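## Task

Enter the letters "PRONE" on the keyboard. Any key other than these, or any additional keypress, means failure, and striking or pressing the keyboard forcefully may break it, which also means failure.

## Robot and tools

Robot: two six-joint arms, left_arm and right_arm. Each ends in a five-joint-per-digit style hand with index, middle and ring fingers plus a thumb: right_arm has a right hand, left_arm a mirrored left hand. A quirk on right_gripper only: middle_pip cannot be commanded past +62.2 degrees (its physical stop is +108). Asking for more is treated as 62.2, and hand_goal will show that clipped number.

Frames. Scene frame: origin at table-top height midway between the arms, +z up, +x out over the table, left_arm on the +y side. Bases sit near (+0.004, +0.403, 0) for left_arm and (-0.025, -0.423, 0) for right_arm, slightly yawed. Every hand pose, velocity, target and offset uses that arm's own base frame; the table and cam_high use the scene frame. The hand point sits just off the palm between the index and middle knuckles. Its axes: +z runs along straight fingers toward the tips, +y points out of the palm face, +x crosses the palm away from the thumb (on the left hand +x points toward the thumb). Straight fingertips end about 0.139 m beyond knuckles at z = -0.017; fingertips carry rubber caps. A rigid mast sticks out near the wrist and can strike things.

A row is 48 numbers, each in [-1, 1], always for both arms: left dx, dy, dz, rx, ry, rz; then 16 left hand motor values; left current_limit; left speed; then the same 24 for the right arm. Hand motor order: index_abd, index_mcp, index_pip, index_dip, middle_abd, middle_mcp, middle_pip, middle_dip, ring_abd, ring_mcp, ring_pip, ring_dip, thumb_cmc, thumb_axl, thumb_mcp, thumb_ipl. The pose part is an offset, not a pose: it is measured from that arm's current "Hand target" along its base axes, 1.0 meaning 0.6 m of translation or 180 degrees of rotation (rx, ry, rz form a single rotation vector, turning about the target position). Repeating an offset moves the arm again. Six zeros re-request the present Hand target. Hand motor values are absolute goals, scaled linearly between each hinge's two stops; moving toward -1 bends a finger toward the palm. Straight positions: _abd 0.00, _mcp 0.75, _pip 0.58, _dip 0.70, thumb_cmc 0.71, thumb_axl 0.68, thumb_mcp 0.23, thumb_ipl 0.17. A hand value of 0 is a real goal, so to keep a hand unchanged send back its hand_goal, hand_current_limit and hand_speed. current_limit maps -1..+1 onto 0..550 mA (start +0.4); speed sets set-point speed as (speed+1)/2 of 8.5 rad/s (start -0.6). Settings persist.

Tools. execute_actions: actions is a list of actions, each a table of up to 15 rows (one per 1/30 s step, last row held to fill 15); every row is offset from the Hand target at the start of that action. cameras: names, ["all"], or []. An empty actions list returns images and full state. move: target is one 48-number row or a list of up to 15 rows, all offsets from the same starting Hand targets; the hand point travels in a straight line. speed in m/s (0.002 to 3.6, default 0.25, rotations capped at twice that in rad/s), single value or one per target. blend in metres rounds corners (0 = stop at each). stop_force in N (3 to 120) halts an arm once its wrist sensor feels that much push against its motion; zero (default true) re-zeros first; blocking=false returns early and cannot be combined with stop_force. Moves cap at 10 s and do not avoid obstacles. wait: seconds 0 to 10. stop: brakes a running move. zoom_image: camera (cam_high, cam_left_wrist, cam_right_wrist), region [x0, y0, x1, y1] in pixels, at most 504 by 504. zero_wrist_force: arm. finished_scene: scene, the number of the scene being closed; it cannot be reversed and calls after it act on the next scene.

Results: Hand target (last commanded, clipped pose; next offsets start here), end_effector_position in metres and quat_wxyz, velocities, joint positions and torques, wrist force and torque in the flange axes, hand_goal, hand_measured, hand_current_ma, hand_state per motor (moving, goal, blocked, overload), and for move a "move:" line such as done, off_target, held or fault, with limits=paced or limits=held. Commanded orientation is clipped to 32 degrees from the measured one per step; the arm may settle short, so send the remaining gap as an offset.

Cautions. Press keys gently and slowly, one finger, one key; lift clearly before the next. Arms are stiff: aiming even slightly past a solid surface can trigger a stop. About 150 N external force or joint torque at the limit (wrist joints 25.4 N m) halts the arm for 10 s. Motor current at 495 mA or above for 5 s shuts a finger down. Keep the arms away from each other and from their own bases; do not let hands grab each other. Heat builds from stretching or straining. Nothing may fall off the table.

Each tool is called as name(argument=value, ...) on one line, values as JSON.

## Session

execute_actions(actions=[])

zoom_image(camera="cam_high", region=[380, 180, 500, 260])

Scene clock: 0.00 s.
left_arm: end_effector_position=(+0.3147, -0.0282, +0.2335) hand_goal=(+0.000, +0.754, +0.576, +0.696, +0.000, +0.754, +0.576, +0.696, +0.000, +0.754, +0.576, +0.696, +0.714, +0.678, +0.226, +0.168) hand_measured=(+0.000, +0.754, +0.576, +0.696, +0.000, +0.754, +0.576, +0.696, +0.000, +0.754, +0.576, +0.696, +0.714, +0.678, +0.226, +0.168) hand_current_ma=(+0, +0, +0, +0, +0, +0, +0, +0, +0, +0, +0, +0, +0, +0, +0, +0) hand_state=(goal, goal, goal, goal, goal, goal, goal, goal, goal, goal, goal, goal, goal, goal, goal, goal) hand_current_limit=0.40 hand_speed=-0.60 end_effector_quat_wxyz=(-0.397, +0.694, +0.235, -0.553) | right_arm: end_effector_position=(+0.2458, +0.3995, +0.1721) hand_goal=(+0.000, +0.754, +0.576, +0.696, +0.000, +0.754, +0.576, +0.696, +0.000, +0.754, +0.576, +0.696, +0.714, +0.678, +0.226, +0.168) hand_measured=(+0.000, +0.754, +0.576, +0.696, +0.000, +0.754, +0.576, +0.696, +0.000, +0.754, +0.576, +0.696, +0.714, +0.678, +0.226, +0.168) hand_current_ma=(+0, +0, +0, +0, +0, +0, +0, +0, +0, +0, +0, +0, +0, +0, +0, +0) hand_state=(goal, goal, goal, goal, goal, goal, goal, goal, goal, goal, goal, goal, goal, goal, goal, goal) hand_current_limit=0.40 hand_speed=-0.60 end_effector_quat_wxyz=(-0.445, +0.864, +0.216, +0.091)
Joint positions: left_arm=[3.273 -1.922 -1.558 -2.724 1.997 0.656] | right_arm=[0.455 -1.708 2.415 -2.782 -0.734 1.763]
Joint velocities: within noise
Joint torques (N m): no reading
Wrist force (N): no reading
Wrist torque (N m): no reading
Wrist force, peak (N): no reading
Hand target: left_arm +0.3147, -0.0282, +0.2335; -0.397, +0.694, +0.235, -0.553 | right_arm +0.2458, +0.3995, +0.1721; -0.445, +0.864, +0.216, +0.091
camera_calibration:
cam_left_wrist: T_world_to_cam=[[-0.132167, -0.266377, 0.954765, -0.224517], [0.889078, 0.394017, 0.233004, -0.370393], [-0.438261, 0.879656, 0.184753, 0.241229], [0, 0, 0, 1]] pos_world=[0.405355, -0.126064, 0.256096]
cam_right_wrist: T_world_to_cam=[[-0.410785, -0.51286, -0.75381, 0.474356], [-0.633536, -0.434008, 0.640523, 0.180478], [-0.655658, 0.740683, -0.146631, 0.0199687], [0, 0, 0, 1]] pos_world=[0.322291, 0.306817, 0.244902]

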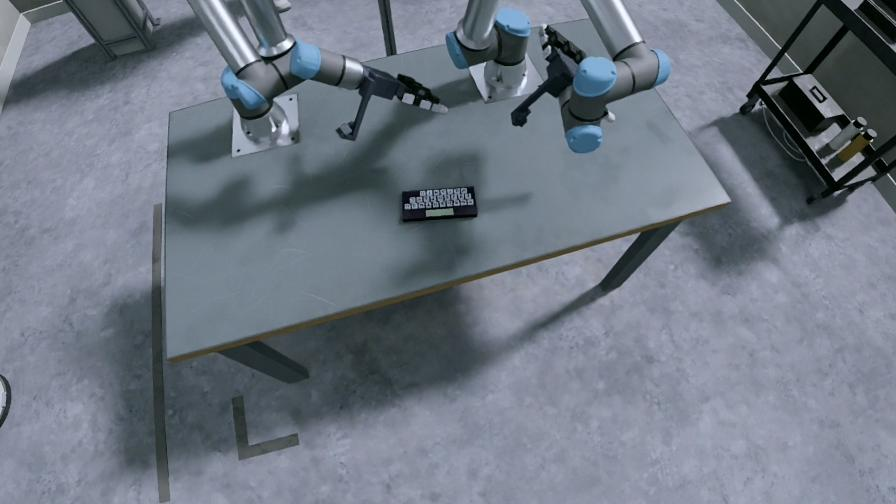

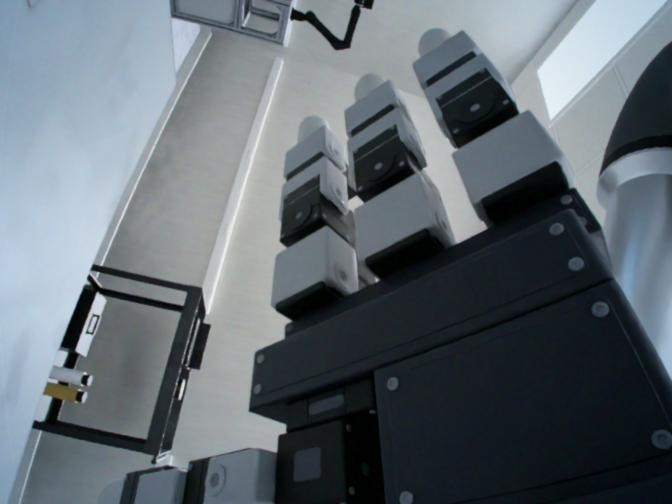

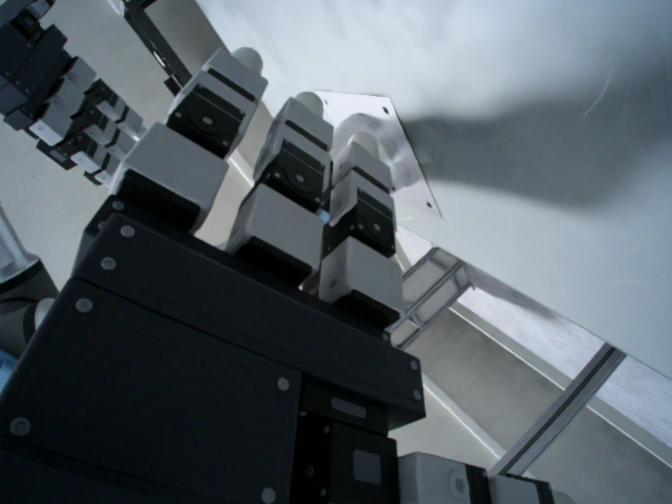

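Scaled by 4.200.

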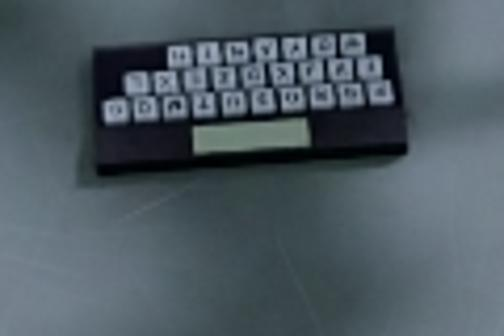

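move(target=[[0,0,0,0,0,0, 0,0.754,0.576,0.696,0,0.754,0.576,0.696,0,0.754,0.576,0.696,0.714,0.678,0.226,0.168,0.4,-0.6, 0.02,-0.02,0.17,0,0,0, 0,1,-0.737,-0.609,0,1,-0.331,-0.609,0,0.754,0.576,0.696,0.714,0.678,0.226,0.168,0.4,-0.6],[0,0,0,0,0,0, 0,0.754,0.576,0.696,0,0.754,0.576,0.696,0,0.754,0.576,0.696,0.714,0.678,0.226,0.168,0.4,-0.6, 0.357,-0.091,0.147,-0.2575,0.1264,-0.2630, 0,1,-0.737,-0.609,0,1,-0.331,-0.609,0,0.754,0.576,0.696,0.714,0.678,0.226,0.168,0.4,-0.6]], speed=0.25, blend=0.03, cameras=["cam_high","cam_right_wrist"])

zoom_image(camera="cam_right_wrist", region=[280, 0, 520, 240])

Scene clock: 44.40 s.
left_arm: end_effector_position=(+0.3147, -0.0282, +0.2335) hand_goal=(+0.000, +0.754, +0.576, +0.696, +0.000, +0.754, +0.576, +0.696, +0.000, +0.754, +0.576, +0.696, +0.714, +0.678, +0.226, +0.168) hand_measured=(+0.000, +0.748, +0.576, +0.696, +0.000, +0.750, +0.576, +0.696, +0.000, +0.748, +0.576, +0.696, +0.708, +0.678, +0.226, +0.168) hand_current_ma=(+0, -7, +0, +0, +0, -5, +0, +0, +0, -7, +0, +0, -6, +0, +0, +0) hand_state=(goal, goal, goal, goal, goal, goal, goal, goal, goal, goal, goal, goal, goal, goal, goal, goal) hand_current_limit=0.40 hand_speed=-0.60 end_effector_quat_wxyz=(-0.397, +0.694, +0.235, -0.553) | right_arm: end_effector_position=(+0.4599, +0.3449, +0.2603) hand_goal=(+0.000, +1.000, -0.736, -0.608, +0.000, +1.000, -0.330, -0.608, +0.000, +0.754, +0.576, +0.696, +0.714, +0.678, +0.226, +0.168) hand_measured=(+0.000, +0.994, -0.730, -0.606, +0.000, +0.992, -0.328, -0.604, +0.000, +0.748, +0.576, +0.696, +0.710, +0.678, +0.224, +0.168) hand_current_ma=(+0, -2, +1, +0, +0, -4, +0, +1, +0, -2, +0, +0, -1, +0, -1, +0) hand_state=(goal, goal, goal, goal, goal, goal, goal, goal, goal, goal, goal, goal, goal, goal, goal, goal) hand_current_limit=0.40 hand_speed=-0.60 end_effector_quat_wxyz=(-0.042, +0.978, -0.206, +0.004)
Joint positions: left_arm=[3.273 -1.922 -1.558 -2.724 1.997 0.656] | right_arm=[0.451 -1.222 1.406 -1.812 -1.51 2.44]
Joint torques (N m): left_arm=[0.17 36.66 17.3 -1.84 -0.02 0.04] | right_arm=[-7.44 -28.43 -32.34 -0.12 -1.41 2.98]
Wrist force (N): left_arm=[-0.3 -0.1 -0.1] | right_arm=[-0.4 0.7 0.6]
Wrist torque (N m): left_arm=[-0.01 0.03 -0.01] | right_arm=[-0.04 -0.16 -0.17]
Wrist force, peak (N): left_arm=[-0.5 -0.4 0.0] | right_arm=[-0.4 1.2 1.1]
Hand target: left_arm +0.3147, -0.0282, +0.2335; -0.397, +0.694, +0.235, -0.553 | right_arm +0.4600, +0.3449, +0.2603; -0.042, +0.978, -0.206, +0.004
Off the commanded pose: left_arm 0.000 m, 0 deg | right_arm 0.000 m, 0 deg.
move: done
camera_calibration:
cam_right_wrist: T_world_to_cam=[[-0.963974, -0.251478, -0.0866792, 0.591411], [-0.229109, 0.619411, 0.750892, -0.342138], [-0.135143, 0.7437, -0.654712, 0.105586], [0, 0, 0, 1]] pos_world=[0.505987, 0.282126, 0.3773]
Images, in order (width x height): cam_high 896x504, cam_right_wrist 672x504.

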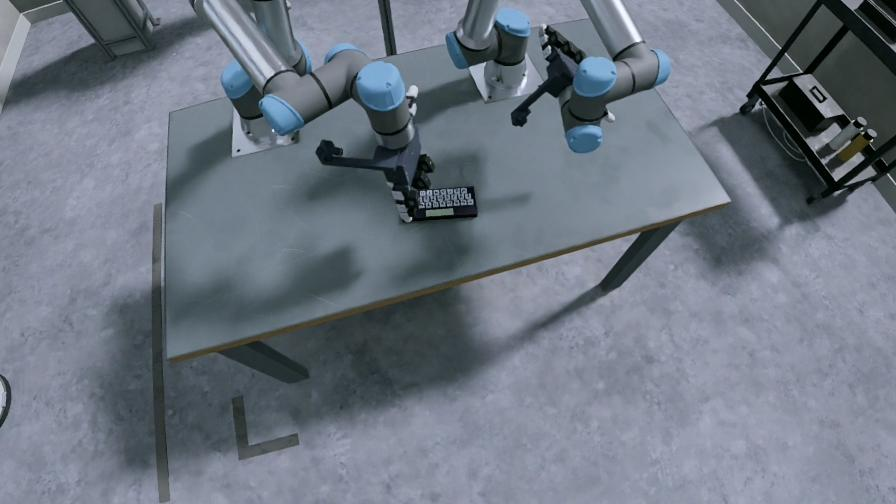

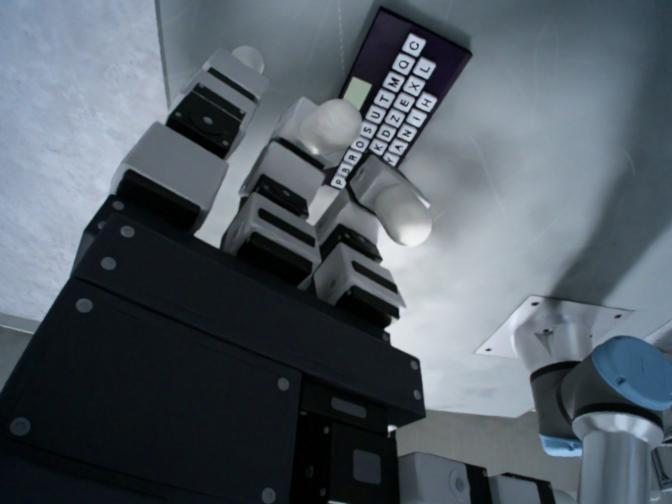

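Scaled by 2.100 from the camera's 672x504 image, which has a finer 960x720 frame.

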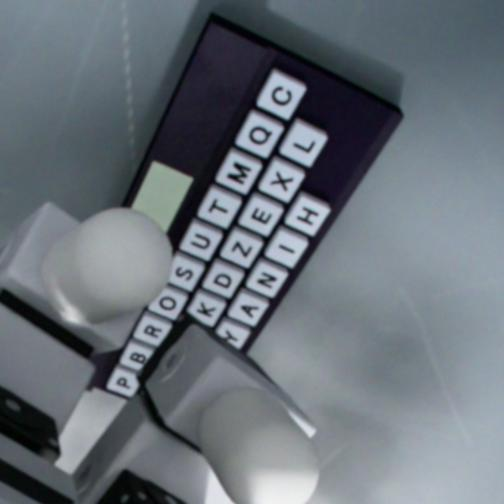

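move(target=[[0.05,0.333,0,0,0,0, 0,0.754,0.576,0.696,0,0.754,0.576,0.696,0,0.754,0.576,0.696,0.714,0.678,0.226,0.168,0.4,-0.6, -0.1,0.1,-0.03,0,0,0, 0,1,-0.737,-0.609,0,1,-0.331,-0.609,0,0.754,0.576,0.696,0.714,0.678,0.226,0.168,0.4,-0.6],[0.05,0.333,0,0,0,0, 0,0.754,0.576,0.696,0,0.754,0.576,0.696,0,0.754,0.576,0.696,0.714,0.678,0.226,0.168,0.4,-0.6, -0.1515,0.3108,-0.1755,0,0,0, 0,1,-0.737,-0.609,0,1,-0.331,-0.609,0,0.754,0.576,0.696,0.714,0.678,0.226,0.168,0.4,-0.6]], speed=0.2, blend=[0.03,0], cameras=["cam_high","cam_right_wrist"])

zoom_image(camera="cam_right_wrist", region=[200, 0, 320, 90])

Scene clock: 123.60 s.
left_arm: end_effector_position=(+0.3447, +0.1716, +0.2335) hand_goal=(+0.000, +0.754, +0.576, +0.696, +0.000, +0.754, +0.576, +0.696, +0.000, +0.754, +0.576, +0.696, +0.714, +0.678, +0.226, +0.168) hand_measured=(+0.000, +0.748, +0.576, +0.696, +0.000, +0.748, +0.576, +0.696, +0.000, +0.748, +0.576, +0.696, +0.708, +0.678, +0.226, +0.168) hand_current_ma=(+0, -8, +0, +0, +0, -6, +0, +0, +0, -8, +0, +0, -7, +0, +0, +0) hand_state=(goal, goal, goal, goal, goal, goal, goal, goal, goal, goal, goal, goal, goal, goal, goal, goal) hand_current_limit=0.40 hand_speed=-0.60 end_effector_quat_wxyz=(-0.397, +0.694, +0.235, -0.553) | right_arm: end_effector_position=(+0.3691, +0.5312, +0.1551) hand_goal=(+0.000, +1.000, -0.736, -0.608, +0.000, +1.000, -0.330, -0.608, +0.000, +0.754, +0.576, +0.696, +0.714, +0.678, +0.226, +0.168) hand_measured=(+0.000, +0.994, -0.730, -0.606, +0.000, +0.992, -0.328, -0.604, +0.000, +0.748, +0.576, +0.696, +0.710, +0.678, +0.224, +0.168) hand_current_ma=(+0, -2, +1, +0, +0, -3, +0, +1, +0, -2, +0, +0, -1, +0, -1, +0) hand_state=(goal, goal, goal, goal, goal, goal, goal, goal, goal, goal, goal, goal, goal, goal, goal, goal) hand_current_limit=0.40 hand_speed=-0.60 end_effector_quat_wxyz=(-0.042, +0.978, -0.206, +0.004)
Joint positions: left_arm=[3.608 -2.015 -1.423 -2.744 2.331 0.692] | right_arm=[0.76 -0.984 1.33 -1.99 -1.53 2.748]
Joint torques (N m): left_arm=[11.47 31.33 30.37 -3.16 1.45 2.66] | right_arm=[4.77 -35.78 -31.82 -4.77 -1.6 2.85]
Wrist force (N): left_arm=[0.0 -0.3 -0.3] | right_arm=[-0.2 0.8 0.7]
Wrist torque (N m): left_arm=[-0.01 -0.05 -0.09] | right_arm=[-0.08 -0.17 -0.14]
Wrist force, peak (N): left_arm=[-1.3 0.4 -0.2] | right_arm=[-0.4 1.0 0.9]
Hand target: left_arm +0.3447, +0.1716, +0.2335; -0.397, +0.694, +0.235, -0.553 | right_arm +0.3691, +0.5314, +0.1550; -0.042, +0.978, -0.206, +0.004
Off the commanded pose: left_arm 0.000 m, 0 deg | right_arm 0.000 m, 0 deg.
move: done
camera_calibration:
cam_right_wrist: T_world_to_cam=[[-0.964022, -0.251365, -0.0864746, 0.541524], [-0.228911, 0.619626, 0.750775, -0.399495], [-0.135137, 0.743558, -0.654873, -0.114003], [0, 0, 0, 1]] pos_world=[0.415186, 0.468426, 0.272102]
Images, in order (width x height): cam_high 896x504, cam_right_wrist 672x504.

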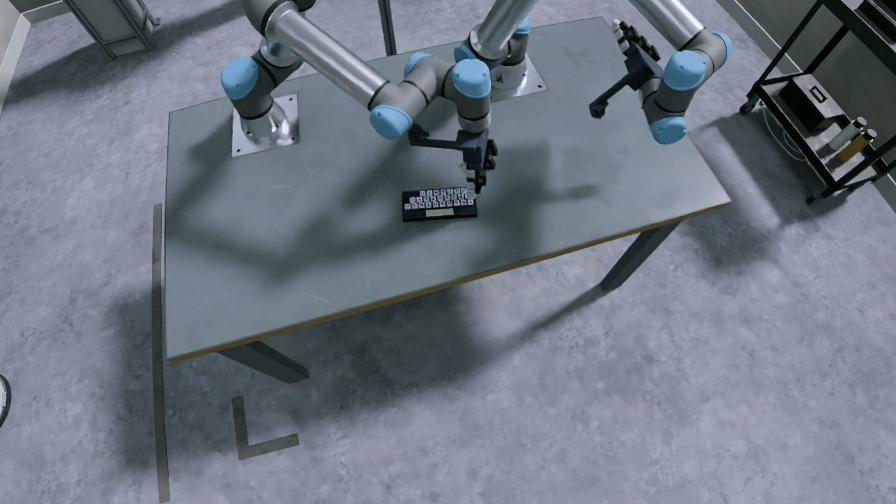

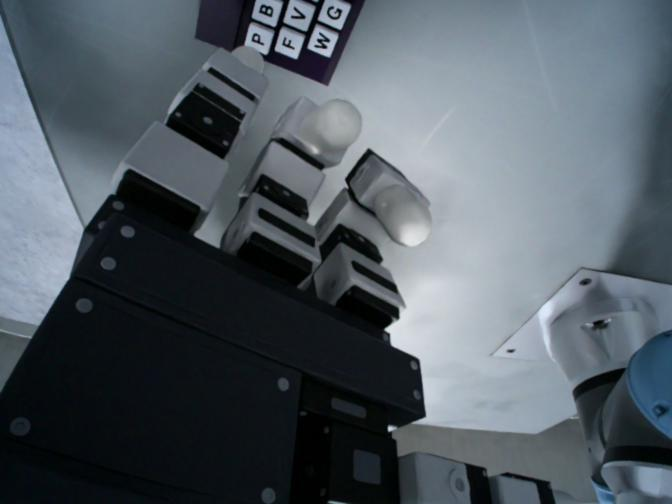

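Scaled by 4.200 from the camera's 672x504 image, which has a finer 960x720 frame.

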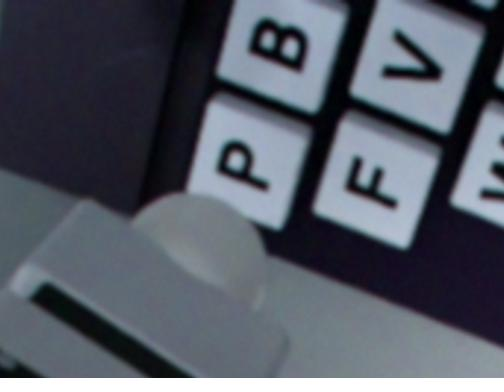

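move(target=[0,0,0,0,0,0, 0,0.754,0.576,0.696,0,0.754,0.576,0.696,0,0.754,0.576,0.696,0.714,0.678,0.226,0.168,0.4,-0.6, 0.0012,-0.0025,-0.029,0,0,0, 0,1,-0.737,-0.609,0,1,-0.331,-0.609,0,0.754,0.576,0.696,0.714,0.678,0.226,0.168,0.4,-0.6], speed=0.02, stop_force=3, cameras=["cam_right_wrist"])

zoom_image(camera="cam_right_wrist", region=[200, 20, 280, 80])

Scene clock: 136.67 s.
left_arm: end_effector_position=(+0.3447, +0.1716, +0.2335) hand_goal=(+0.000, +0.754, +0.576, +0.696, +0.000, +0.754, +0.576, +0.696, +0.000, +0.754, +0.576, +0.696, +0.714, +0.678, +0.226, +0.168) hand_measured=(+0.000, +0.748, +0.576, +0.696, +0.000, +0.748, +0.576, +0.696, +0.000, +0.748, +0.576, +0.696, +0.708, +0.678, +0.226, +0.168) hand_current_ma=(+0, -8, +0, +0, +0, -6, +0, +0, +0, -8, +0, +0, -7, +0, +0, +0) hand_state=(goal, goal, goal, goal, goal, goal, goal, goal, goal, goal, goal, goal, goal, goal, goal, goal) hand_current_limit=0.40 hand_speed=-0.60 end_effector_quat_wxyz=(-0.397, +0.694, +0.235, -0.553) | right_arm: end_effector_position=(+0.3698, +0.5299, +0.1376) hand_goal=(+0.000, +1.000, -0.736, -0.608, +0.000, +1.000, -0.330, -0.608, +0.000, +0.754, +0.576, +0.696, +0.714, +0.678, +0.226, +0.168) hand_measured=(+0.000, +0.994, -0.730, -0.606, +0.000, +0.992, -0.328, -0.604, +0.000, +0.748, +0.576, +0.696, +0.710, +0.678, +0.224, +0.168) hand_current_ma=(+0, -2, +1, +0, +0, -3, +0, +1, +0, -2, +0, +0, -1, +0, -1, +0) hand_state=(goal, goal, goal, goal, goal, goal, goal, goal, goal, goal, goal, goal, goal, goal, goal, goal) hand_current_limit=0.40 hand_speed=-0.60 end_effector_quat_wxyz=(-0.042, +0.978, -0.206, +0.004)
Joint positions: left_arm=[3.608 -2.015 -1.423 -2.744 2.331 0.692] | right_arm=[0.757 -0.971 1.356 -2.029 -1.53 2.746]
Joint torques (N m): left_arm=[11.82 32.58 30.43 -3.08 1.44 2.51] | right_arm=[-7.86 -36.85 -15.01 -4.81 1.31 -2.65]
Wrist force (N): left_arm=[-0.1 -0.2 -0.3] | right_arm=[0.0 0.7 0.8]
Wrist torque (N m): left_arm=[0.02 -0.03 -0.10] | right_arm=[-0.10 -0.21 0.04]
Wrist force, peak (N): left_arm=[-0.1 -0.4 -0.4] | right_arm=[-0.2 0.7 1.1]
Hand target: left_arm +0.3447, +0.1716, +0.2335; -0.397, +0.694, +0.235, -0.553 | right_arm +0.3698, +0.5299, +0.1376; -0.042, +0.978, -0.206, +0.004
Off the commanded pose: left_arm 0.000 m, 0 deg | right_arm 0.000 m, 0 deg.
move: done
camera_calibration:
cam_right_wrist: T_world_to_cam=[[-0.964018, -0.251383, -0.0864583, 0.540362], [-0.228919, 0.619672, 0.750734, -0.385399], [-0.135146, 0.743514, -0.654922, -0.124365], [0, 0, 0, 1]] pos_world=[0.415886, 0.467126, 0.254602]
Images, in order (width x height): cam_right_wrist 672x504.

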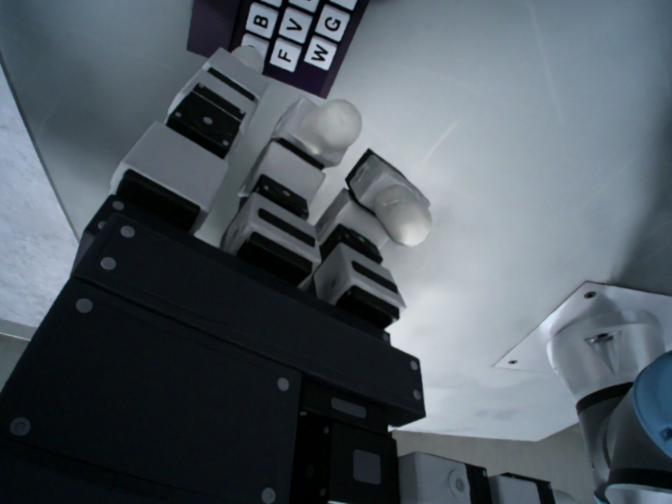

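Scaled by 6.300 from the camera's 672x504 image, which has a finer 960x720 frame.

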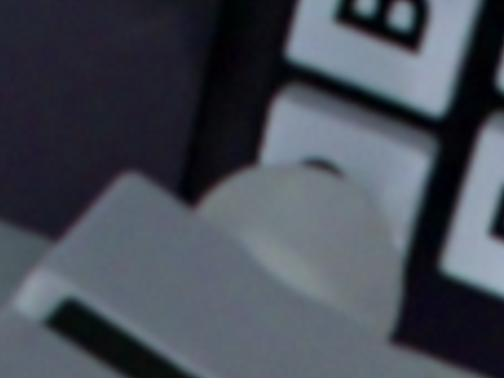

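move(target=[0,0,0,0,0,0, 0,0.754,0.576,0.696,0,0.754,0.576,0.696,0,0.754,0.576,0.696,0.714,0.678,0.226,0.168,0.4,-0.6, -0.002,-0.0008,-0.002,0,0,0, 0,1,-0.737,-0.609,0,1,-0.331,-0.609,0,0.754,0.576,0.696,0.714,0.678,0.226,0.168,0.4,-0.6], speed=0.03)

move(target=[0,0,0,0,0,0, 0,0.754,0.576,0.696,0,0.754,0.576,0.696,0,0.754,0.576,0.696,0.714,0.678,0.226,0.168,0.4,-0.6, 0,0,-0.015,0,0,0, 0,1,-0.737,-0.609,0,1,-0.331,-0.609,0,0.754,0.576,0.696,0.714,0.678,0.226,0.168,0.4,-0.6], speed=0.01, stop_force=3, cameras=["cam_high"])

zoom_image(camera="cam_high", region=[400, 180, 490, 225])

move(target=[[0,0,0,0,0,0, 0,0.754,0.576,0.696,0,0.754,0.576,0.696,0,0.754,0.576,0.696,0.714,0.678,0.226,0.168,0.4,-0.6, 0,0,0.0145,0,0,0, 0,1,-0.737,-0.609,0,1,-0.331,-0.609,0,0.754,0.576,0.696,0.714,0.678,0.226,0.168,0.4,-0.6],[0,0,0,0,0,0, 0,0.754,0.576,0.696,0,0.754,0.576,0.696,0,0.754,0.576,0.696,0.714,0.678,0.226,0.168,0.4,-0.6, -0.0092,-0.0663,0.0145,0,0,0, 0,1,-0.737,-0.609,0,1,-0.331,-0.609,0,0.754,0.576,0.696,0.714,0.678,0.226,0.168,0.4,-0.6],[0,0,0,0,0,0, 0,0.754,0.576,0.696,0,0.754,0.576,0.696,0,0.754,0.576,0.696,0.714,0.678,0.226,0.168,0.4,-0.6, -0.0092,-0.0663,0.0085,0,0,0, 0,1,-0.737,-0.609,0,1,-0.331,-0.609,0,0.754,0.576,0.696,0.714,0.678,0.226,0.168,0.4,-0.6]], speed=0.05, cameras=["cam_high","cam_right_wrist"])

zoom_image(camera="cam_right_wrist", region=[200, 20, 280, 80])

zoom_image(camera="cam_high", region=[400, 180, 490, 225])

Scene clock: 157.27 s.
left_arm: end_effector_position=(+0.3447, +0.1716, +0.2335) hand_goal=(+0.000, +0.754, +0.576, +0.696, +0.000, +0.754, +0.576, +0.696, +0.000, +0.754, +0.576, +0.696, +0.714, +0.678, +0.226, +0.168) hand_measured=(+0.000, +0.748, +0.576, +0.696, +0.000, +0.748, +0.576, +0.696, +0.000, +0.748, +0.576, +0.696, +0.708, +0.678, +0.226, +0.168) hand_current_ma=(+0, -8, +0, +0, +0, -6, +0, +0, +0, -8, +0, +0, -7, +0, +0, +0) hand_state=(goal, goal, goal, goal, goal, goal, goal, goal, goal, goal, goal, goal, goal, goal, goal, goal) hand_current_limit=0.40 hand_speed=-0.60 end_effector_quat_wxyz=(-0.397, +0.694, +0.235, -0.553) | right_arm: end_effector_position=(+0.3687, +0.5294, +0.1365) hand_goal=(+0.000, +1.000, -0.736, -0.608, +0.000, +1.000, -0.330, -0.608, +0.000, +0.754, +0.576, +0.696, +0.714, +0.678, +0.226, +0.168) hand_measured=(+0.000, +0.994, -0.730, -0.606, +0.000, +0.992, -0.328, -0.604, +0.000, +0.748, +0.576, +0.696, +0.710, +0.678, +0.224, +0.168) hand_current_ma=(+0, -2, +1, +0, +0, -3, +0, +1, +0, -2, +0, +0, -1, +0, -1, +0) hand_state=(goal, goal, goal, goal, goal, goal, goal, goal, goal, goal, goal, goal, goal, goal, goal, goal) hand_current_limit=0.40 hand_speed=-0.60 end_effector_quat_wxyz=(-0.042, +0.978, -0.206, +0.004)
Joint positions: left_arm=[3.608 -2.015 -1.423 -2.744 2.331 0.692] | right_arm=[0.758 -0.972 1.361 -2.033 -1.53 2.747]
Joint torques (N m): left_arm=[10.58 31.91 29.58 -3.28 1.43 2.72] | right_arm=[4.86 -50.63 -15.93 -4.86 -0.27 3.07]
Wrist force (N): left_arm=[-0.1 -0.2 0.0] | right_arm=[0.0 0.4 0.5]
Wrist torque (N m): left_arm=[-0.01 -0.03 -0.09] | right_arm=[-0.12 -0.20 -0.15]
Wrist force, peak (N): left_arm=[0.0 -0.3 -0.4] | right_arm=[0.3 0.9 1.0]
Hand target: left_arm +0.3447, +0.1716, +0.2335; -0.397, +0.694, +0.235, -0.553 | right_arm +0.3686, +0.5294, +0.1364; -0.042, +0.978, -0.206, +0.004
Off the commanded pose: left_arm 0.000 m, 0 deg | right_arm 0.000 m, 0 deg.
move: done

Scene clock: 159.00 s.
left_arm: end_effector_position=(+0.3447, +0.1716, +0.2335) hand_goal=(+0.000, +0.754, +0.576, +0.696, +0.000, +0.754, +0.576, +0.696, +0.000, +0.754, +0.576, +0.696, +0.714, +0.678, +0.226, +0.168) hand_measured=(+0.000, +0.748, +0.576, +0.696, +0.000, +0.748, +0.576, +0.696, +0.000, +0.748, +0.576, +0.696, +0.708, +0.678, +0.226, +0.168) hand_current_ma=(+0, -8, +0, +0, +0, -6, +0, +0, +0, -8, +0, +0, -7, +0, +0, +0) hand_state=(goal, goal, goal, goal, goal, goal, goal, goal, goal, goal, goal, goal, goal, goal, goal, goal) hand_current_limit=0.40 hand_speed=-0.60 end_effector_quat_wxyz=(-0.397, +0.694, +0.235, -0.553) | right_arm: end_effector_position=(+0.3686, +0.5294, +0.1314) hand_goal=(+0.000, +1.000, -0.736, -0.608, +0.000, +1.000, -0.330, -0.608, +0.000, +0.754, +0.576, +0.696, +0.714, +0.678, +0.226, +0.168) hand_measured=(+0.000, +0.994, -0.730, -0.606, +0.000, +0.992, -0.328, -0.604, +0.000, +0.748, +0.576, +0.696, +0.710, +0.678, +0.224, +0.168) hand_current_ma=(+0, -2, +1, +0, +0, -3, +0, +1, +0, -2, +0, +0, -1, +0, -1, +0) hand_state=(goal, goal, goal, goal, goal, goal, goal, goal, goal, goal, goal, goal, goal, goal, goal, goal) hand_current_limit=0.40 hand_speed=-0.60 end_effector_quat_wxyz=(-0.042, +0.978, -0.206, +0.004)
Joint positions: left_arm=[3.608 -2.015 -1.423 -2.744 2.331 0.692] | right_arm=[0.758 -0.968 1.368 -2.044 -1.53 2.747]
Joint torques (N m): left_arm=[11.16 30.99 30.04 -2.97 1.43 2.25] | right_arm=[4.88 -48.97 -29.26 0.17 -1.05 3.05]
Wrist force (N): left_arm=[-0.1 -0.4 -0.1] | right_arm=[0.1 0.7 -2.5]
Wrist torque (N m): left_arm=[-0.04 -0.02 -0.09] | right_arm=[0.15 0.00 -0.14]
Wrist force, peak (N): left_arm=[-0.1 -0.3 -0.7] | right_arm=[-0.2 0.6 -6.5]
Hand target: left_arm +0.3447, +0.1716, +0.2335; -0.397, +0.694, +0.235, -0.553 | right_arm +0.3686, +0.5294, +0.1314; -0.042, +0.978, -0.206, +0.004 (not the last commanded pose)
Off the commanded pose: left_arm 0.000 m, 0 deg | right_arm 0.004 m, 0 deg.
move: contact (right_arm)
Images, in order (width x height): cam_high 896x504.

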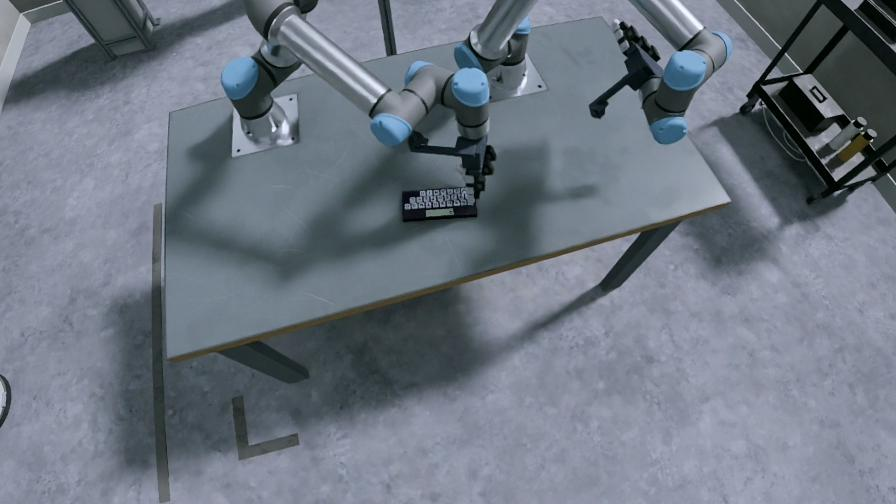

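Scaled by 5.600.

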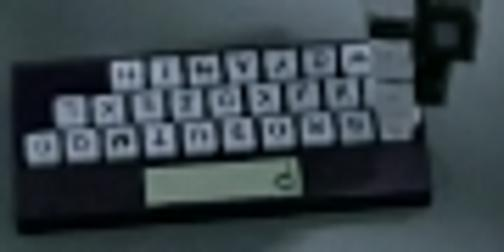

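Scene clock: 161.27 s.
left_arm: end_effector_position=(+0.3447, +0.1716, +0.2335) hand_goal=(+0.000, +0.754, +0.576, +0.696, +0.000, +0.754, +0.576, +0.696, +0.000, +0.754, +0.576, +0.696, +0.714, +0.678, +0.226, +0.168) hand_measured=(+0.000, +0.748, +0.576, +0.696, +0.000, +0.748, +0.576, +0.696, +0.000, +0.748, +0.576, +0.696, +0.708, +0.678, +0.226, +0.168) hand_current_ma=(+0, -8, +0, +0, +0, -6, +0, +0, +0, -8, +0, +0, -7, +0, +0, +0) hand_state=(goal, goal, goal, goal, goal, goal, goal, goal, goal, goal, goal, goal, goal, goal, goal, goal) hand_current_limit=0.40 hand_speed=-0.60 end_effector_quat_wxyz=(-0.397, +0.694, +0.235, -0.553) | right_arm: end_effector_position=(+0.3631, +0.4896, +0.1367) hand_goal=(+0.000, +1.000, -0.736, -0.608, +0.000, +1.000, -0.330, -0.608, +0.000, +0.754, +0.576, +0.696, +0.714, +0.678, +0.226, +0.168) hand_measured=(+0.000, +0.994, -0.730, -0.606, +0.000, +0.992, -0.328, -0.604, +0.000, +0.750, +0.576, +0.696, +0.710, +0.678, +0.224, +0.168) hand_current_ma=(+0, -2, +1, +0, +0, -3, +0, +1, +0, -1, +0, +0, -1, +0, -1, +0) hand_state=(goal, goal, goal, goal, goal, goal, goal, goal, goal, goal, goal, goal, goal, goal, goal, goal) hand_current_limit=0.40 hand_speed=-0.60 end_effector_quat_wxyz=(-0.042, +0.978, -0.206, +0.004)
Joint positions: left_arm=[3.608 -2.015 -1.423 -2.744 2.331 0.692] | right_arm=[0.721 -1.051 1.488 -2.08 -1.527 2.709]
Joint torques (N m): left_arm=[11.13 31.28 29.86 -3.11 1.37 2.4] | right_arm=[-7.74 -32.11 -13.17 -5.21 1.87 -2.52]
Wrist force (N): left_arm=[-0.2 -0.1 0.0] | right_arm=[-0.5 1.2 0.3]
Wrist torque (N m): left_arm=[-0.01 -0.01 -0.11] | right_arm=[-0.01 -0.10 -0.04]
Wrist force, peak (N): left_arm=[-0.1 -0.3 -0.5] | right_arm=[-0.1 0.6 -2.6]
Hand target: left_arm +0.3447, +0.1716, +0.2335; -0.397, +0.694, +0.235, -0.553 | right_arm +0.3631, +0.4896, +0.1365; -0.042, +0.978, -0.206, +0.004
Off the commanded pose: left_arm 0.000 m, 0 deg | right_arm 0.000 m, 0 deg.
move: done
camera_calibration:
cam_right_wrist: T_world_to_cam=[[-0.964022, -0.251365, -0.0864746, 0.523692], [-0.228911, 0.619626, 0.750775, -0.361278], [-0.135137, 0.743558, -0.654873, -0.0959315], [0, 0, 0, 1]] pos_world=[0.409186, 0.426826, 0.253702]
Images, in order (width x height): cam_high 896x504, cam_right_wrist 672x504.

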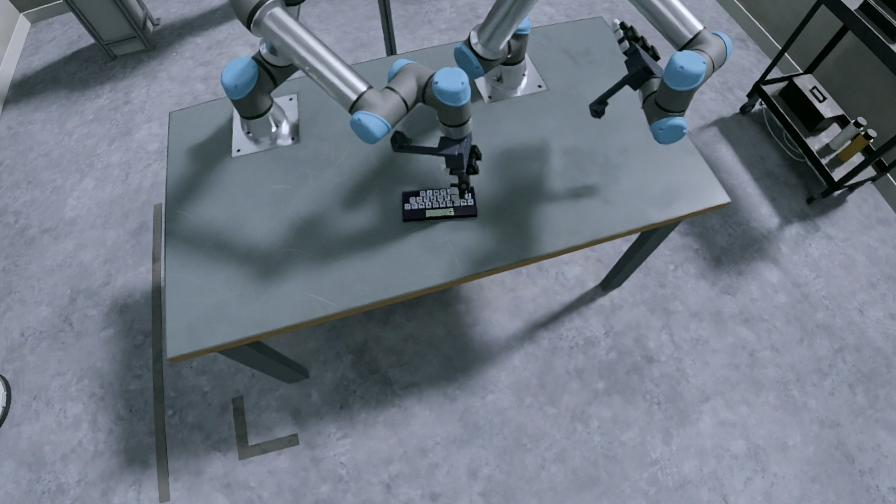

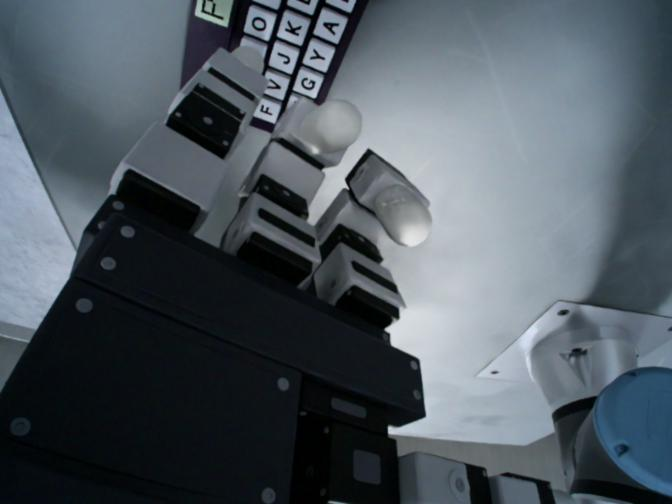

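Scaled by 6.300 from the camera's 672x504 image, which has a finer 960x720 frame.

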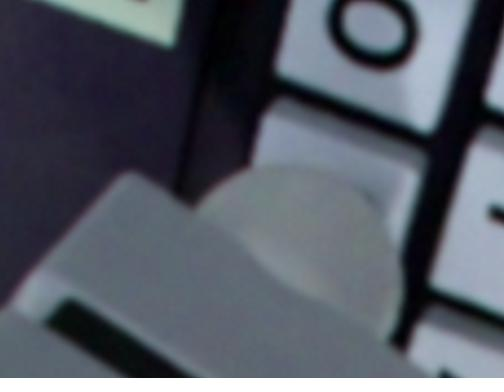

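Scaled by 5.600.

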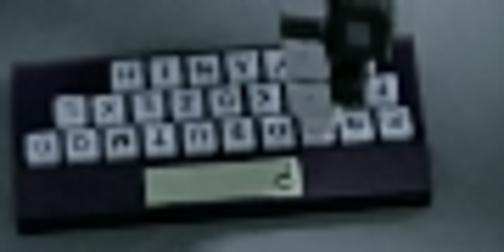

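move(target=[0,0,0,0,0,0, 0,0.754,0.576,0.696,0,0.754,0.576,0.696,0,0.754,0.576,0.696,0.714,0.678,0.226,0.168,0.4,-0.6, 0,0.0008,-0.0015,0,0,0, 0,1,-0.737,-0.609,0,1,-0.331,-0.609,0,0.754,0.576,0.696,0.714,0.678,0.226,0.168,0.4,-0.6], speed=0.03)

move(target=[0,0,0,0,0,0, 0,0.754,0.576,0.696,0,0.754,0.576,0.696,0,0.754,0.576,0.696,0.714,0.678,0.226,0.168,0.4,-0.6, 0,0,-0.015,0,0,0, 0,1,-0.737,-0.609,0,1,-0.331,-0.609,0,0.754,0.576,0.696,0.714,0.678,0.226,0.168,0.4,-0.6], speed=0.01, stop_force=3)

move(target=[[0,0,0,0,0,0, 0,0.754,0.576,0.696,0,0.754,0.576,0.696,0,0.754,0.576,0.696,0.714,0.678,0.226,0.168,0.4,-0.6, 0,0,0.0145,0,0,0, 0,1,-0.737,-0.609,0,1,-0.331,-0.609,0,0.754,0.576,0.696,0.714,0.678,0.226,0.168,0.4,-0.6],[0,0,0,0,0,0, 0,0.754,0.576,0.696,0,0.754,0.576,0.696,0,0.754,0.576,0.696,0.714,0.678,0.226,0.168,0.4,-0.6, -0.0046,-0.0333,0.0145,0,0,0, 0,1,-0.737,-0.609,0,1,-0.331,-0.609,0,0.754,0.576,0.696,0.714,0.678,0.226,0.168,0.4,-0.6],[0,0,0,0,0,0, 0,0.754,0.576,0.696,0,0.754,0.576,0.696,0,0.754,0.576,0.696,0.714,0.678,0.226,0.168,0.4,-0.6, -0.0046,-0.0333,0.0085,0,0,0, 0,1,-0.737,-0.609,0,1,-0.331,-0.609,0,0.754,0.576,0.696,0.714,0.678,0.226,0.168,0.4,-0.6]], speed=0.05, cameras=["cam_right_wrist"])

zoom_image(camera="cam_right_wrist", region=[200, 20, 280, 80])

zoom_image(camera="cam_right_wrist", region=[160, 0, 280, 80])

Scene clock: 182.73 s.
left_arm: end_effector_position=(+0.3447, +0.1716, +0.2335) hand_goal=(+0.000, +0.754, +0.576, +0.696, +0.000, +0.754, +0.576, +0.696, +0.000, +0.754, +0.576, +0.696, +0.714, +0.678, +0.226, +0.168) hand_measured=(+0.000, +0.748, +0.576, +0.696, +0.000, +0.748, +0.576, +0.696, +0.000, +0.748, +0.576, +0.696, +0.708, +0.678, +0.226, +0.168) hand_current_ma=(+0, -8, +0, +0, +0, -6, +0, +0, +0, -8, +0, +0, -7, +0, +0, +0) hand_state=(goal, goal, goal, goal, goal, goal, goal, goal, goal, goal, goal, goal, goal, goal, goal, goal) hand_current_limit=0.40 hand_speed=-0.60 end_effector_quat_wxyz=(-0.397, +0.694, +0.235, -0.553) | right_arm: end_effector_position=(+0.3631, +0.4901, +0.1357) hand_goal=(+0.000, +1.000, -0.736, -0.608, +0.000, +1.000, -0.330, -0.608, +0.000, +0.754, +0.576, +0.696, +0.714, +0.678, +0.226, +0.168) hand_measured=(+0.000, +0.994, -0.730, -0.606, +0.000, +0.992, -0.328, -0.604, +0.000, +0.750, +0.576, +0.696, +0.710, +0.678, +0.224, +0.168) hand_current_ma=(+0, -2, +1, +0, +0, -3, +0, +1, +0, -1, +0, +0, -1, +0, -1, +0) hand_state=(goal, goal, goal, goal, goal, goal, goal, goal, goal, goal, goal, goal, goal, goal, goal, goal) hand_current_limit=0.40 hand_speed=-0.60 end_effector_quat_wxyz=(-0.042, +0.978, -0.206, +0.004)
Joint positions: left_arm=[3.608 -2.015 -1.423 -2.744 2.331 0.692] | right_arm=[0.721 -1.049 1.488 -2.082 -1.527 2.71]
Joint torques (N m): left_arm=[11.1 31.95 30.14 -2.9 1.41 2.65] | right_arm=[5.24 -33.39 -32.04 -4.88 0.66 3.14]
Wrist force (N): left_arm=[0.0 0.0 0.0] | right_arm=[-0.5 0.8 0.4]
Wrist torque (N m): left_arm=[0.01 -0.03 -0.10] | right_arm=[-0.07 -0.10 -0.17]
Wrist force, peak (N): left_arm=[0.2 -0.5 -0.3] | right_arm=[-0.6 0.9 0.9]
Hand target: left_arm +0.3447, +0.1716, +0.2335; -0.397, +0.694, +0.235, -0.553 | right_arm +0.3631, +0.4901, +0.1356; -0.042, +0.978, -0.206, +0.004
Off the commanded pose: left_arm 0.000 m, 0 deg | right_arm 0.000 m, 0 deg.
move: done

Scene clock: 184.37 s.
left_arm: end_effector_position=(+0.3447, +0.1716, +0.2335) hand_goal=(+0.000, +0.754, +0.576, +0.696, +0.000, +0.754, +0.576, +0.696, +0.000, +0.754, +0.576, +0.696, +0.714, +0.678, +0.226, +0.168) hand_measured=(+0.000, +0.748, +0.576, +0.696, +0.000, +0.748, +0.576, +0.696, +0.000, +0.748, +0.576, +0.696, +0.708, +0.678, +0.226, +0.168) hand_current_ma=(+0, -8, +0, +0, +0, -6, +0, +0, +0, -8, +0, +0, -7, +0, +0, +0) hand_state=(goal, goal, goal, goal, goal, goal, goal, goal, goal, goal, goal, goal, goal, goal, goal, goal) hand_current_limit=0.40 hand_speed=-0.60 end_effector_quat_wxyz=(-0.397, +0.694, +0.235, -0.553) | right_arm: end_effector_position=(+0.3631, +0.4901, +0.1313) hand_goal=(+0.000, +1.000, -0.736, -0.608, +0.000, +1.000, -0.330, -0.608, +0.000, +0.754, +0.576, +0.696, +0.714, +0.678, +0.226, +0.168) hand_measured=(+0.000, +0.994, -0.730, -0.606, +0.000, +0.992, -0.328, -0.604, +0.000, +0.750, +0.576, +0.696, +0.710, +0.678, +0.224, +0.168) hand_current_ma=(+0, -2, +1, +0, +0, -3, +0, +1, +0, -1, +0, +0, -1, +0, -1, +0) hand_state=(goal, goal, goal, goal, goal, goal, goal, goal, goal, goal, goal, goal, goal, goal, goal, goal) hand_current_limit=0.40 hand_speed=-0.60 end_effector_quat_wxyz=(-0.042, +0.978, -0.206, +0.004)
Joint positions: left_arm=[3.608 -2.015 -1.423 -2.744 2.331 0.692] | right_arm=[0.721 -1.045 1.493 -2.091 -1.527 2.71]
Joint torques (N m): left_arm=[10.19 31.71 29.66 -3 1.34 2.48] | right_arm=[5.09 -45.8 -29.47 0.22 -0.28 3.05]
Wrist force (N): left_arm=[0.2 -0.1 -0.2] | right_arm=[-0.4 0.6 -3.1]
Wrist torque (N m): left_arm=[0.00 -0.06 -0.08] | right_arm=[0.18 0.13 -0.18]
Wrist force, peak (N): left_arm=[-0.1 -0.4 -0.1] | right_arm=[-0.7 0.9 -7.1]
Hand target: left_arm +0.3447, +0.1716, +0.2335; -0.397, +0.694, +0.235, -0.553 | right_arm +0.3631, +0.4901, +0.1313; -0.042, +0.978, -0.206, +0.004 (not the last commanded pose)
Off the commanded pose: left_arm 0.000 m, 0 deg | right_arm 0.005 m, 0 deg.
move: contact (right_arm)

Scene clock: 186.23 s.
left_arm: end_effector_position=(+0.3447, +0.1716, +0.2335) hand_goal=(+0.000, +0.754, +0.576, +0.696, +0.000, +0.754, +0.576, +0.696, +0.000, +0.754, +0.576, +0.696, +0.714, +0.678, +0.226, +0.168) hand_measured=(+0.000, +0.748, +0.576, +0.696, +0.000, +0.748, +0.576, +0.696, +0.000, +0.748, +0.576, +0.696, +0.708, +0.678, +0.226, +0.168) hand_current_ma=(+0, -8, +0, +0, +0, -6, +0, +0, +0, -8, +0, +0, -7, +0, +0, +0) hand_state=(goal, goal, goal, goal, goal, goal, goal, goal, goal, goal, goal, goal, goal, goal, goal, goal) hand_current_limit=0.40 hand_speed=-0.60 end_effector_quat_wxyz=(-0.397, +0.694, +0.235, -0.553) | right_arm: end_effector_position=(+0.3603, +0.4701, +0.1366) hand_goal=(+0.000, +1.000, -0.736, -0.608, +0.000, +1.000, -0.330, -0.608, +0.000, +0.754, +0.576, +0.696, +0.714, +0.678, +0.226, +0.168) hand_measured=(+0.000, +0.994, -0.730, -0.606, +0.000, +0.992, -0.328, -0.604, +0.000, +0.750, +0.576, +0.696, +0.710, +0.678, +0.224, +0.168) hand_current_ma=(+0, -2, +1, +0, +0, -3, +0, +1, +0, -1, +0, +0, -1, +0, -1, +0) hand_state=(goal, goal, goal, goal, goal, goal, goal, goal, goal, goal, goal, goal, goal, goal, goal, goal) hand_current_limit=0.40 hand_speed=-0.60 end_effector_quat_wxyz=(-0.042, +0.978, -0.206, +0.004)
Joint positions: left_arm=[3.608 -2.015 -1.423 -2.744 2.331 0.692] | right_arm=[0.701 -1.088 1.547 -2.101 -1.526 2.69]
Joint torques (N m): left_arm=[11.07 31.16 29.86 -2.93 1.36 2.42] | right_arm=[-7.75 -31.36 -15.14 -4.77 1.95 -2.63]
Wrist force (N): left_arm=[-0.1 -0.1 -0.2] | right_arm=[-0.6 0.8 0.2]
Wrist torque (N m): left_arm=[0.01 -0.03 -0.10] | right_arm=[-0.04 -0.10 -0.02]
Wrist force, peak (N): left_arm=[-0.3 -0.1 -0.6] | right_arm=[-0.4 0.9 -3.2]
Hand target: left_arm +0.3447, +0.1716, +0.2335; -0.397, +0.694, +0.235, -0.553 | right_arm +0.3603, +0.4701, +0.1364; -0.042, +0.978, -0.206, +0.004
Off the commanded pose: left_arm 0.000 m, 0 deg | right_arm 0.000 m, 0 deg.
move: done
camera_calibration:
cam_right_wrist: T_world_to_cam=[[-0.964022, -0.251365, -0.0864746, 0.516074], [-0.228911, 0.619626, 0.750775, -0.349686], [-0.135137, 0.743558, -0.654873, -0.0819414], [0, 0, 0, 1]] pos_world=[0.406386, 0.407326, 0.253502]
Images, in order (width x height): cam_right_wrist 672x504.

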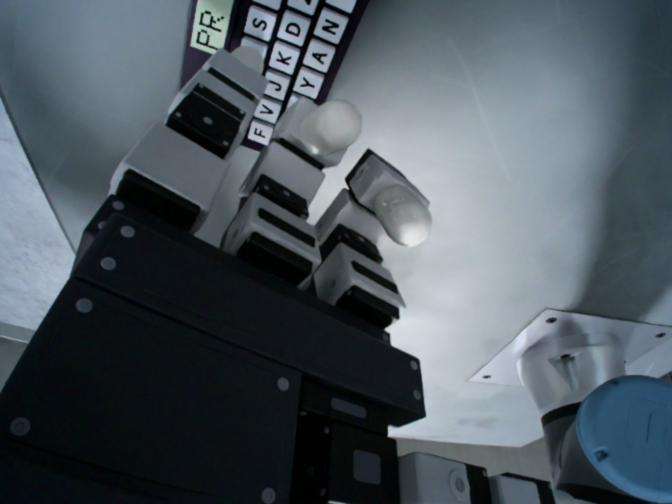

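Scaled by 6.300 from the camera's 672x504 image, which has a finer 960x720 frame.

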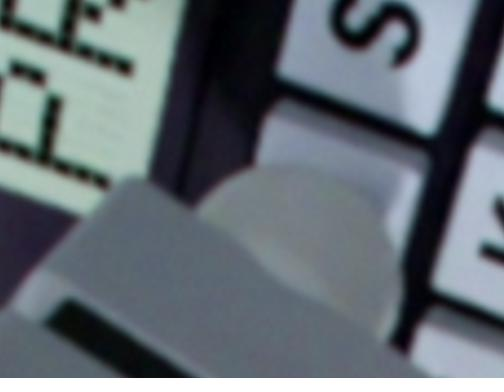

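Scaled by 4.200 from the camera's 672x504 image, which has a finer 960x720 frame.

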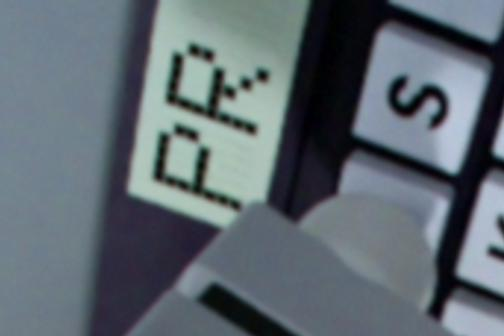

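move(target=[0,0,0,0,0,0, 0,0.754,0.576,0.696,0,0.754,0.576,0.696,0,0.754,0.576,0.696,0.714,0.678,0.226,0.168,0.4,-0.6, -0.0005,0.0012,-0.0015,0,0,0, 0,1,-0.737,-0.609,0,1,-0.331,-0.609,0,0.754,0.576,0.696,0.714,0.678,0.226,0.168,0.4,-0.6], speed=0.03)

move(target=[0,0,0,0,0,0, 0,0.754,0.576,0.696,0,0.754,0.576,0.696,0,0.754,0.576,0.696,0.714,0.678,0.226,0.168,0.4,-0.6, 0,0,-0.015,0,0,0, 0,1,-0.737,-0.609,0,1,-0.331,-0.609,0,0.754,0.576,0.696,0.714,0.678,0.226,0.168,0.4,-0.6], speed=0.01, stop_force=3)

move(target=[[0,0,0,0,0,0, 0,0.754,0.576,0.696,0,0.754,0.576,0.696,0,0.754,0.576,0.696,0.714,0.678,0.226,0.168,0.4,-0.6, 0,0,0.0165,0,0,0, 0,1,-0.737,-0.609,0,1,-0.331,-0.609,0,0.754,0.576,0.696,0.714,0.678,0.226,0.168,0.4,-0.6],[0,0,0,0,0,0, 0,0.754,0.576,0.696,0,0.754,0.576,0.696,0,0.754,0.576,0.696,0.714,0.678,0.226,0.168,0.4,-0.6, -0.0742,-0.0508,0.0165,0,0,0, 0,1,-0.737,-0.609,0,1,-0.331,-0.609,0,0.754,0.576,0.696,0.714,0.678,0.226,0.168,0.4,-0.6],[0,0,0,0,0,0, 0,0.754,0.576,0.696,0,0.754,0.576,0.696,0,0.754,0.576,0.696,0.714,0.678,0.226,0.168,0.4,-0.6, -0.0742,-0.0508,0.0085,0,0,0, 0,1,-0.737,-0.609,0,1,-0.331,-0.609,0,0.754,0.576,0.696,0.714,0.678,0.226,0.168,0.4,-0.6]], speed=0.06, cameras=["cam_right_wrist"])

zoom_image(camera="cam_right_wrist", region=[200, 20, 280, 80])

zoom_image(camera="cam_right_wrist", region=[100, 0, 280, 120])

Scene clock: 210.07 s.
left_arm: end_effector_position=(+0.3447, +0.1716, +0.2335) hand_goal=(+0.000, +0.754, +0.576, +0.696, +0.000, +0.754, +0.576, +0.696, +0.000, +0.754, +0.576, +0.696, +0.714, +0.678, +0.226, +0.168) hand_measured=(+0.000, +0.748, +0.576, +0.696, +0.000, +0.748, +0.576, +0.696, +0.000, +0.748, +0.576, +0.696, +0.708, +0.678, +0.226, +0.168) hand_current_ma=(+0, -8, +0, +0, +0, -6, +0, +0, +0, -8, +0, +0, -7, +0, +0, +0) hand_state=(goal, goal, goal, goal, goal, goal, goal, goal, goal, goal, goal, goal, goal, goal, goal, goal) hand_current_limit=0.40 hand_speed=-0.60 end_effector_quat_wxyz=(-0.397, +0.694, +0.235, -0.553) | right_arm: end_effector_position=(+0.3600, +0.4708, +0.1355) hand_goal=(+0.000, +1.000, -0.736, -0.608, +0.000, +1.000, -0.330, -0.608, +0.000, +0.754, +0.576, +0.696, +0.714, +0.678, +0.226, +0.168) hand_measured=(+0.000, +0.994, -0.730, -0.606, +0.000, +0.992, -0.328, -0.604, +0.000, +0.750, +0.576, +0.696, +0.710, +0.678, +0.224, +0.168) hand_current_ma=(+0, -2, +1, +0, +0, -3, +0, +1, +0, -1, +0, +0, -1, +0, -1, +0) hand_state=(goal, goal, goal, goal, goal, goal, goal, goal, goal, goal, goal, goal, goal, goal, goal, goal) hand_current_limit=0.40 hand_speed=-0.60 end_effector_quat_wxyz=(-0.042, +0.978, -0.206, +0.004)
Joint positions: left_arm=[3.608 -2.015 -1.423 -2.744 2.331 0.692] | right_arm=[0.702 -1.086 1.547 -2.103 -1.526 2.691]
Joint torques (N m): left_arm=[9.73 31.93 29.61 -2.86 1.5 2.36] | right_arm=[5.2 -31.77 -30.58 -4.84 -0.38 3.13]
Wrist force (N): left_arm=[0.1 -0.3 -0.1] | right_arm=[-0.9 0.9 0.5]
Wrist torque (N m): left_arm=[-0.02 -0.05 -0.08] | right_arm=[-0.05 -0.07 -0.22]
Wrist force, peak (N): left_arm=[-0.1 -0.4 -0.4] | right_arm=[-0.8 1.2 0.4]
Hand target: left_arm +0.3447, +0.1716, +0.2335; -0.397, +0.694, +0.235, -0.553 | right_arm +0.3600, +0.4708, +0.1355; -0.042, +0.978, -0.206, +0.004
Off the commanded pose: left_arm 0.000 m, 0 deg | right_arm 0.000 m, 0 deg.
move: done

Scene clock: 211.67 s.
left_arm: end_effector_position=(+0.3447, +0.1716, +0.2335) hand_goal=(+0.000, +0.754, +0.576, +0.696, +0.000, +0.754, +0.576, +0.696, +0.000, +0.754, +0.576, +0.696, +0.714, +0.678, +0.226, +0.168) hand_measured=(+0.000, +0.748, +0.576, +0.696, +0.000, +0.748, +0.576, +0.696, +0.000, +0.748, +0.576, +0.696, +0.708, +0.678, +0.226, +0.168) hand_current_ma=(+0, -8, +0, +0, +0, -6, +0, +0, +0, -8, +0, +0, -7, +0, +0, +0) hand_state=(goal, goal, goal, goal, goal, goal, goal, goal, goal, goal, goal, goal, goal, goal, goal, goal) hand_current_limit=0.40 hand_speed=-0.60 end_effector_quat_wxyz=(-0.397, +0.694, +0.235, -0.553) | right_arm: end_effector_position=(+0.3600, +0.4708, +0.1313) hand_goal=(+0.000, +1.000, -0.736, -0.608, +0.000, +1.000, -0.330, -0.608, +0.000, +0.754, +0.576, +0.696, +0.714, +0.678, +0.226, +0.168) hand_measured=(+0.000, +0.994, -0.730, -0.606, +0.000, +0.992, -0.328, -0.604, +0.000, +0.750, +0.576, +0.696, +0.710, +0.678, +0.224, +0.168) hand_current_ma=(+0, -2, +1, +0, +0, -3, +0, +1, +0, -1, +0, +0, -1, +0, -1, +0) hand_state=(goal, goal, goal, goal, goal, goal, goal, goal, goal, goal, goal, goal, goal, goal, goal, goal) hand_current_limit=0.40 hand_speed=-0.60 end_effector_quat_wxyz=(-0.042, +0.978, -0.206, +0.004)
Joint positions: left_arm=[3.608 -2.015 -1.423 -2.744 2.331 0.692] | right_arm=[0.702 -1.082 1.552 -2.112 -1.526 2.691]
Joint torques (N m): left_arm=[10.81 31.98 29.87 -2.86 1.32 2.28] | right_arm=[5.42 -44.82 -29.3 0.1 -0.74 3]
Wrist force (N): left_arm=[-0.2 -0.3 -0.2] | right_arm=[-0.6 0.8 -2.4]
Wrist torque (N m): left_arm=[-0.02 -0.02 -0.10] | right_arm=[0.15 0.11 -0.20]
Wrist force, peak (N): left_arm=[-0.2 -0.3 -0.4] | right_arm=[-0.8 1.0 -6.1]
Hand target: left_arm +0.3447, +0.1716, +0.2335; -0.397, +0.694, +0.235, -0.553 | right_arm +0.3600, +0.4708, +0.1313; -0.042, +0.978, -0.206, +0.004 (not the last commanded pose)
Off the commanded pose: left_arm 0.000 m, 0 deg | right_arm 0.005 m, 0 deg.
move: contact (right_arm)

Scene clock: 214.17 s.
left_arm: end_effector_position=(+0.3447, +0.1716, +0.2335) hand_goal=(+0.000, +0.754, +0.576, +0.696, +0.000, +0.754, +0.576, +0.696, +0.000, +0.754, +0.576, +0.696, +0.714, +0.678, +0.226, +0.168) hand_measured=(+0.000, +0.748, +0.576, +0.696, +0.000, +0.748, +0.576, +0.696, +0.000, +0.748, +0.576, +0.696, +0.708, +0.678, +0.226, +0.168) hand_current_ma=(+0, -8, +0, +0, +0, -6, +0, +0, +0, -8, +0, +0, -7, +0, +0, +0) hand_state=(goal, goal, goal, goal, goal, goal, goal, goal, goal, goal, goal, goal, goal, goal, goal, goal) hand_current_limit=0.40 hand_speed=-0.60 end_effector_quat_wxyz=(-0.397, +0.694, +0.235, -0.553) | right_arm: end_effector_position=(+0.3155, +0.4404, +0.1366) hand_goal=(+0.000, +1.000, -0.736, -0.608, +0.000, +1.000, -0.330, -0.608, +0.000, +0.754, +0.576, +0.696, +0.714, +0.678, +0.226, +0.168) hand_measured=(+0.000, +0.994, -0.730, -0.606, +0.000, +0.992, -0.328, -0.604, +0.000, +0.750, +0.576, +0.696, +0.710, +0.678, +0.224, +0.168) hand_current_ma=(+0, -2, +1, +0, +0, -3, +0, +1, +0, -1, +0, +0, -1, +0, -1, +0) hand_state=(goal, goal, goal, goal, goal, goal, goal, goal, goal, goal, goal, goal, goal, goal, goal, goal) hand_current_limit=0.40 hand_speed=-0.60 end_effector_quat_wxyz=(-0.042, +0.978, -0.206, +0.004)
Joint positions: left_arm=[3.608 -2.015 -1.423 -2.744 2.331 0.692] | right_arm=[0.711 -1.196 1.71 -2.156 -1.527 2.7]
Joint torques (N m): left_arm=[10.7 31.68 28.67 -2.95 1.24 2.39] | right_arm=[5.3 -27.1 -14.02 -4.93 -1.03 2.99]
Wrist force (N): left_arm=[0.0 -0.1 -0.2] | right_arm=[-0.3 1.3 0.8]
Wrist torque (N m): left_arm=[0.02 -0.03 -0.10] | right_arm=[-0.01 -0.16 -0.14]
Wrist force, peak (N): left_arm=[0.0 -0.3 -0.5] | right_arm=[-0.5 1.1 -2.2]
Hand target: left_arm +0.3447, +0.1716, +0.2335; -0.397, +0.694, +0.235, -0.553 | right_arm +0.3155, +0.4404, +0.1364; -0.042, +0.978, -0.206, +0.004
Off the commanded pose: left_arm 0.000 m, 0 deg | right_arm 0.000 m, 0 deg.
move: done
camera_calibration:
cam_right_wrist: T_world_to_cam=[[-0.964022, -0.251365, -0.0864746, 0.465429], [-0.228911, 0.619626, 0.750775, -0.341614], [-0.135137, 0.743558, -0.654873, -0.0658464], [0, 0, 0, 1]] pos_world=[0.361586, 0.377626, 0.253602]
Images, in order (width x height): cam_right_wrist 672x504.

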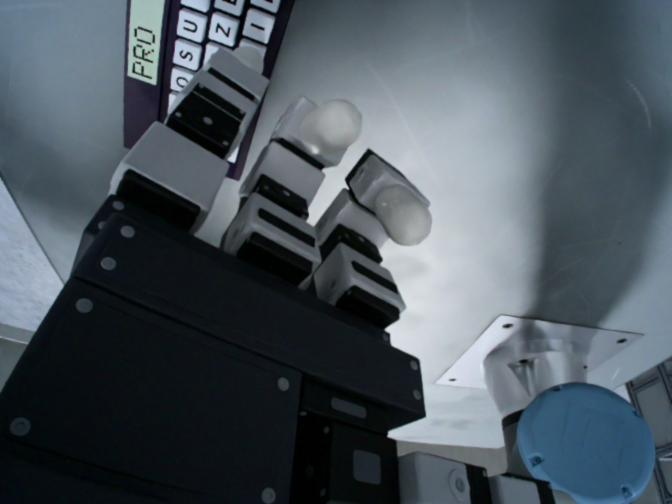

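Scaled by 6.300 from the camera's 672x504 image, which has a finer 960x720 frame.

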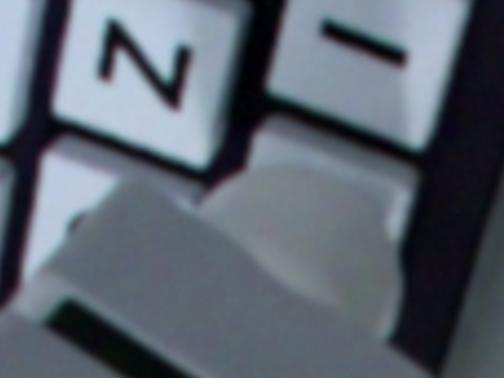

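Scaled by 2.800 from the camera's 672x504 image, which has a finer 960x720 frame.

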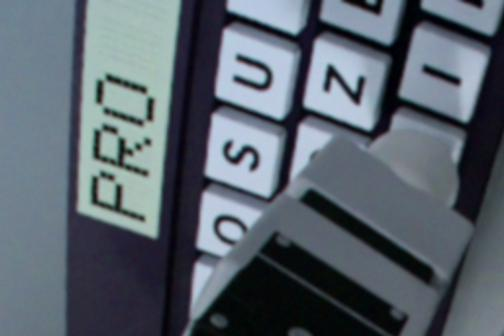

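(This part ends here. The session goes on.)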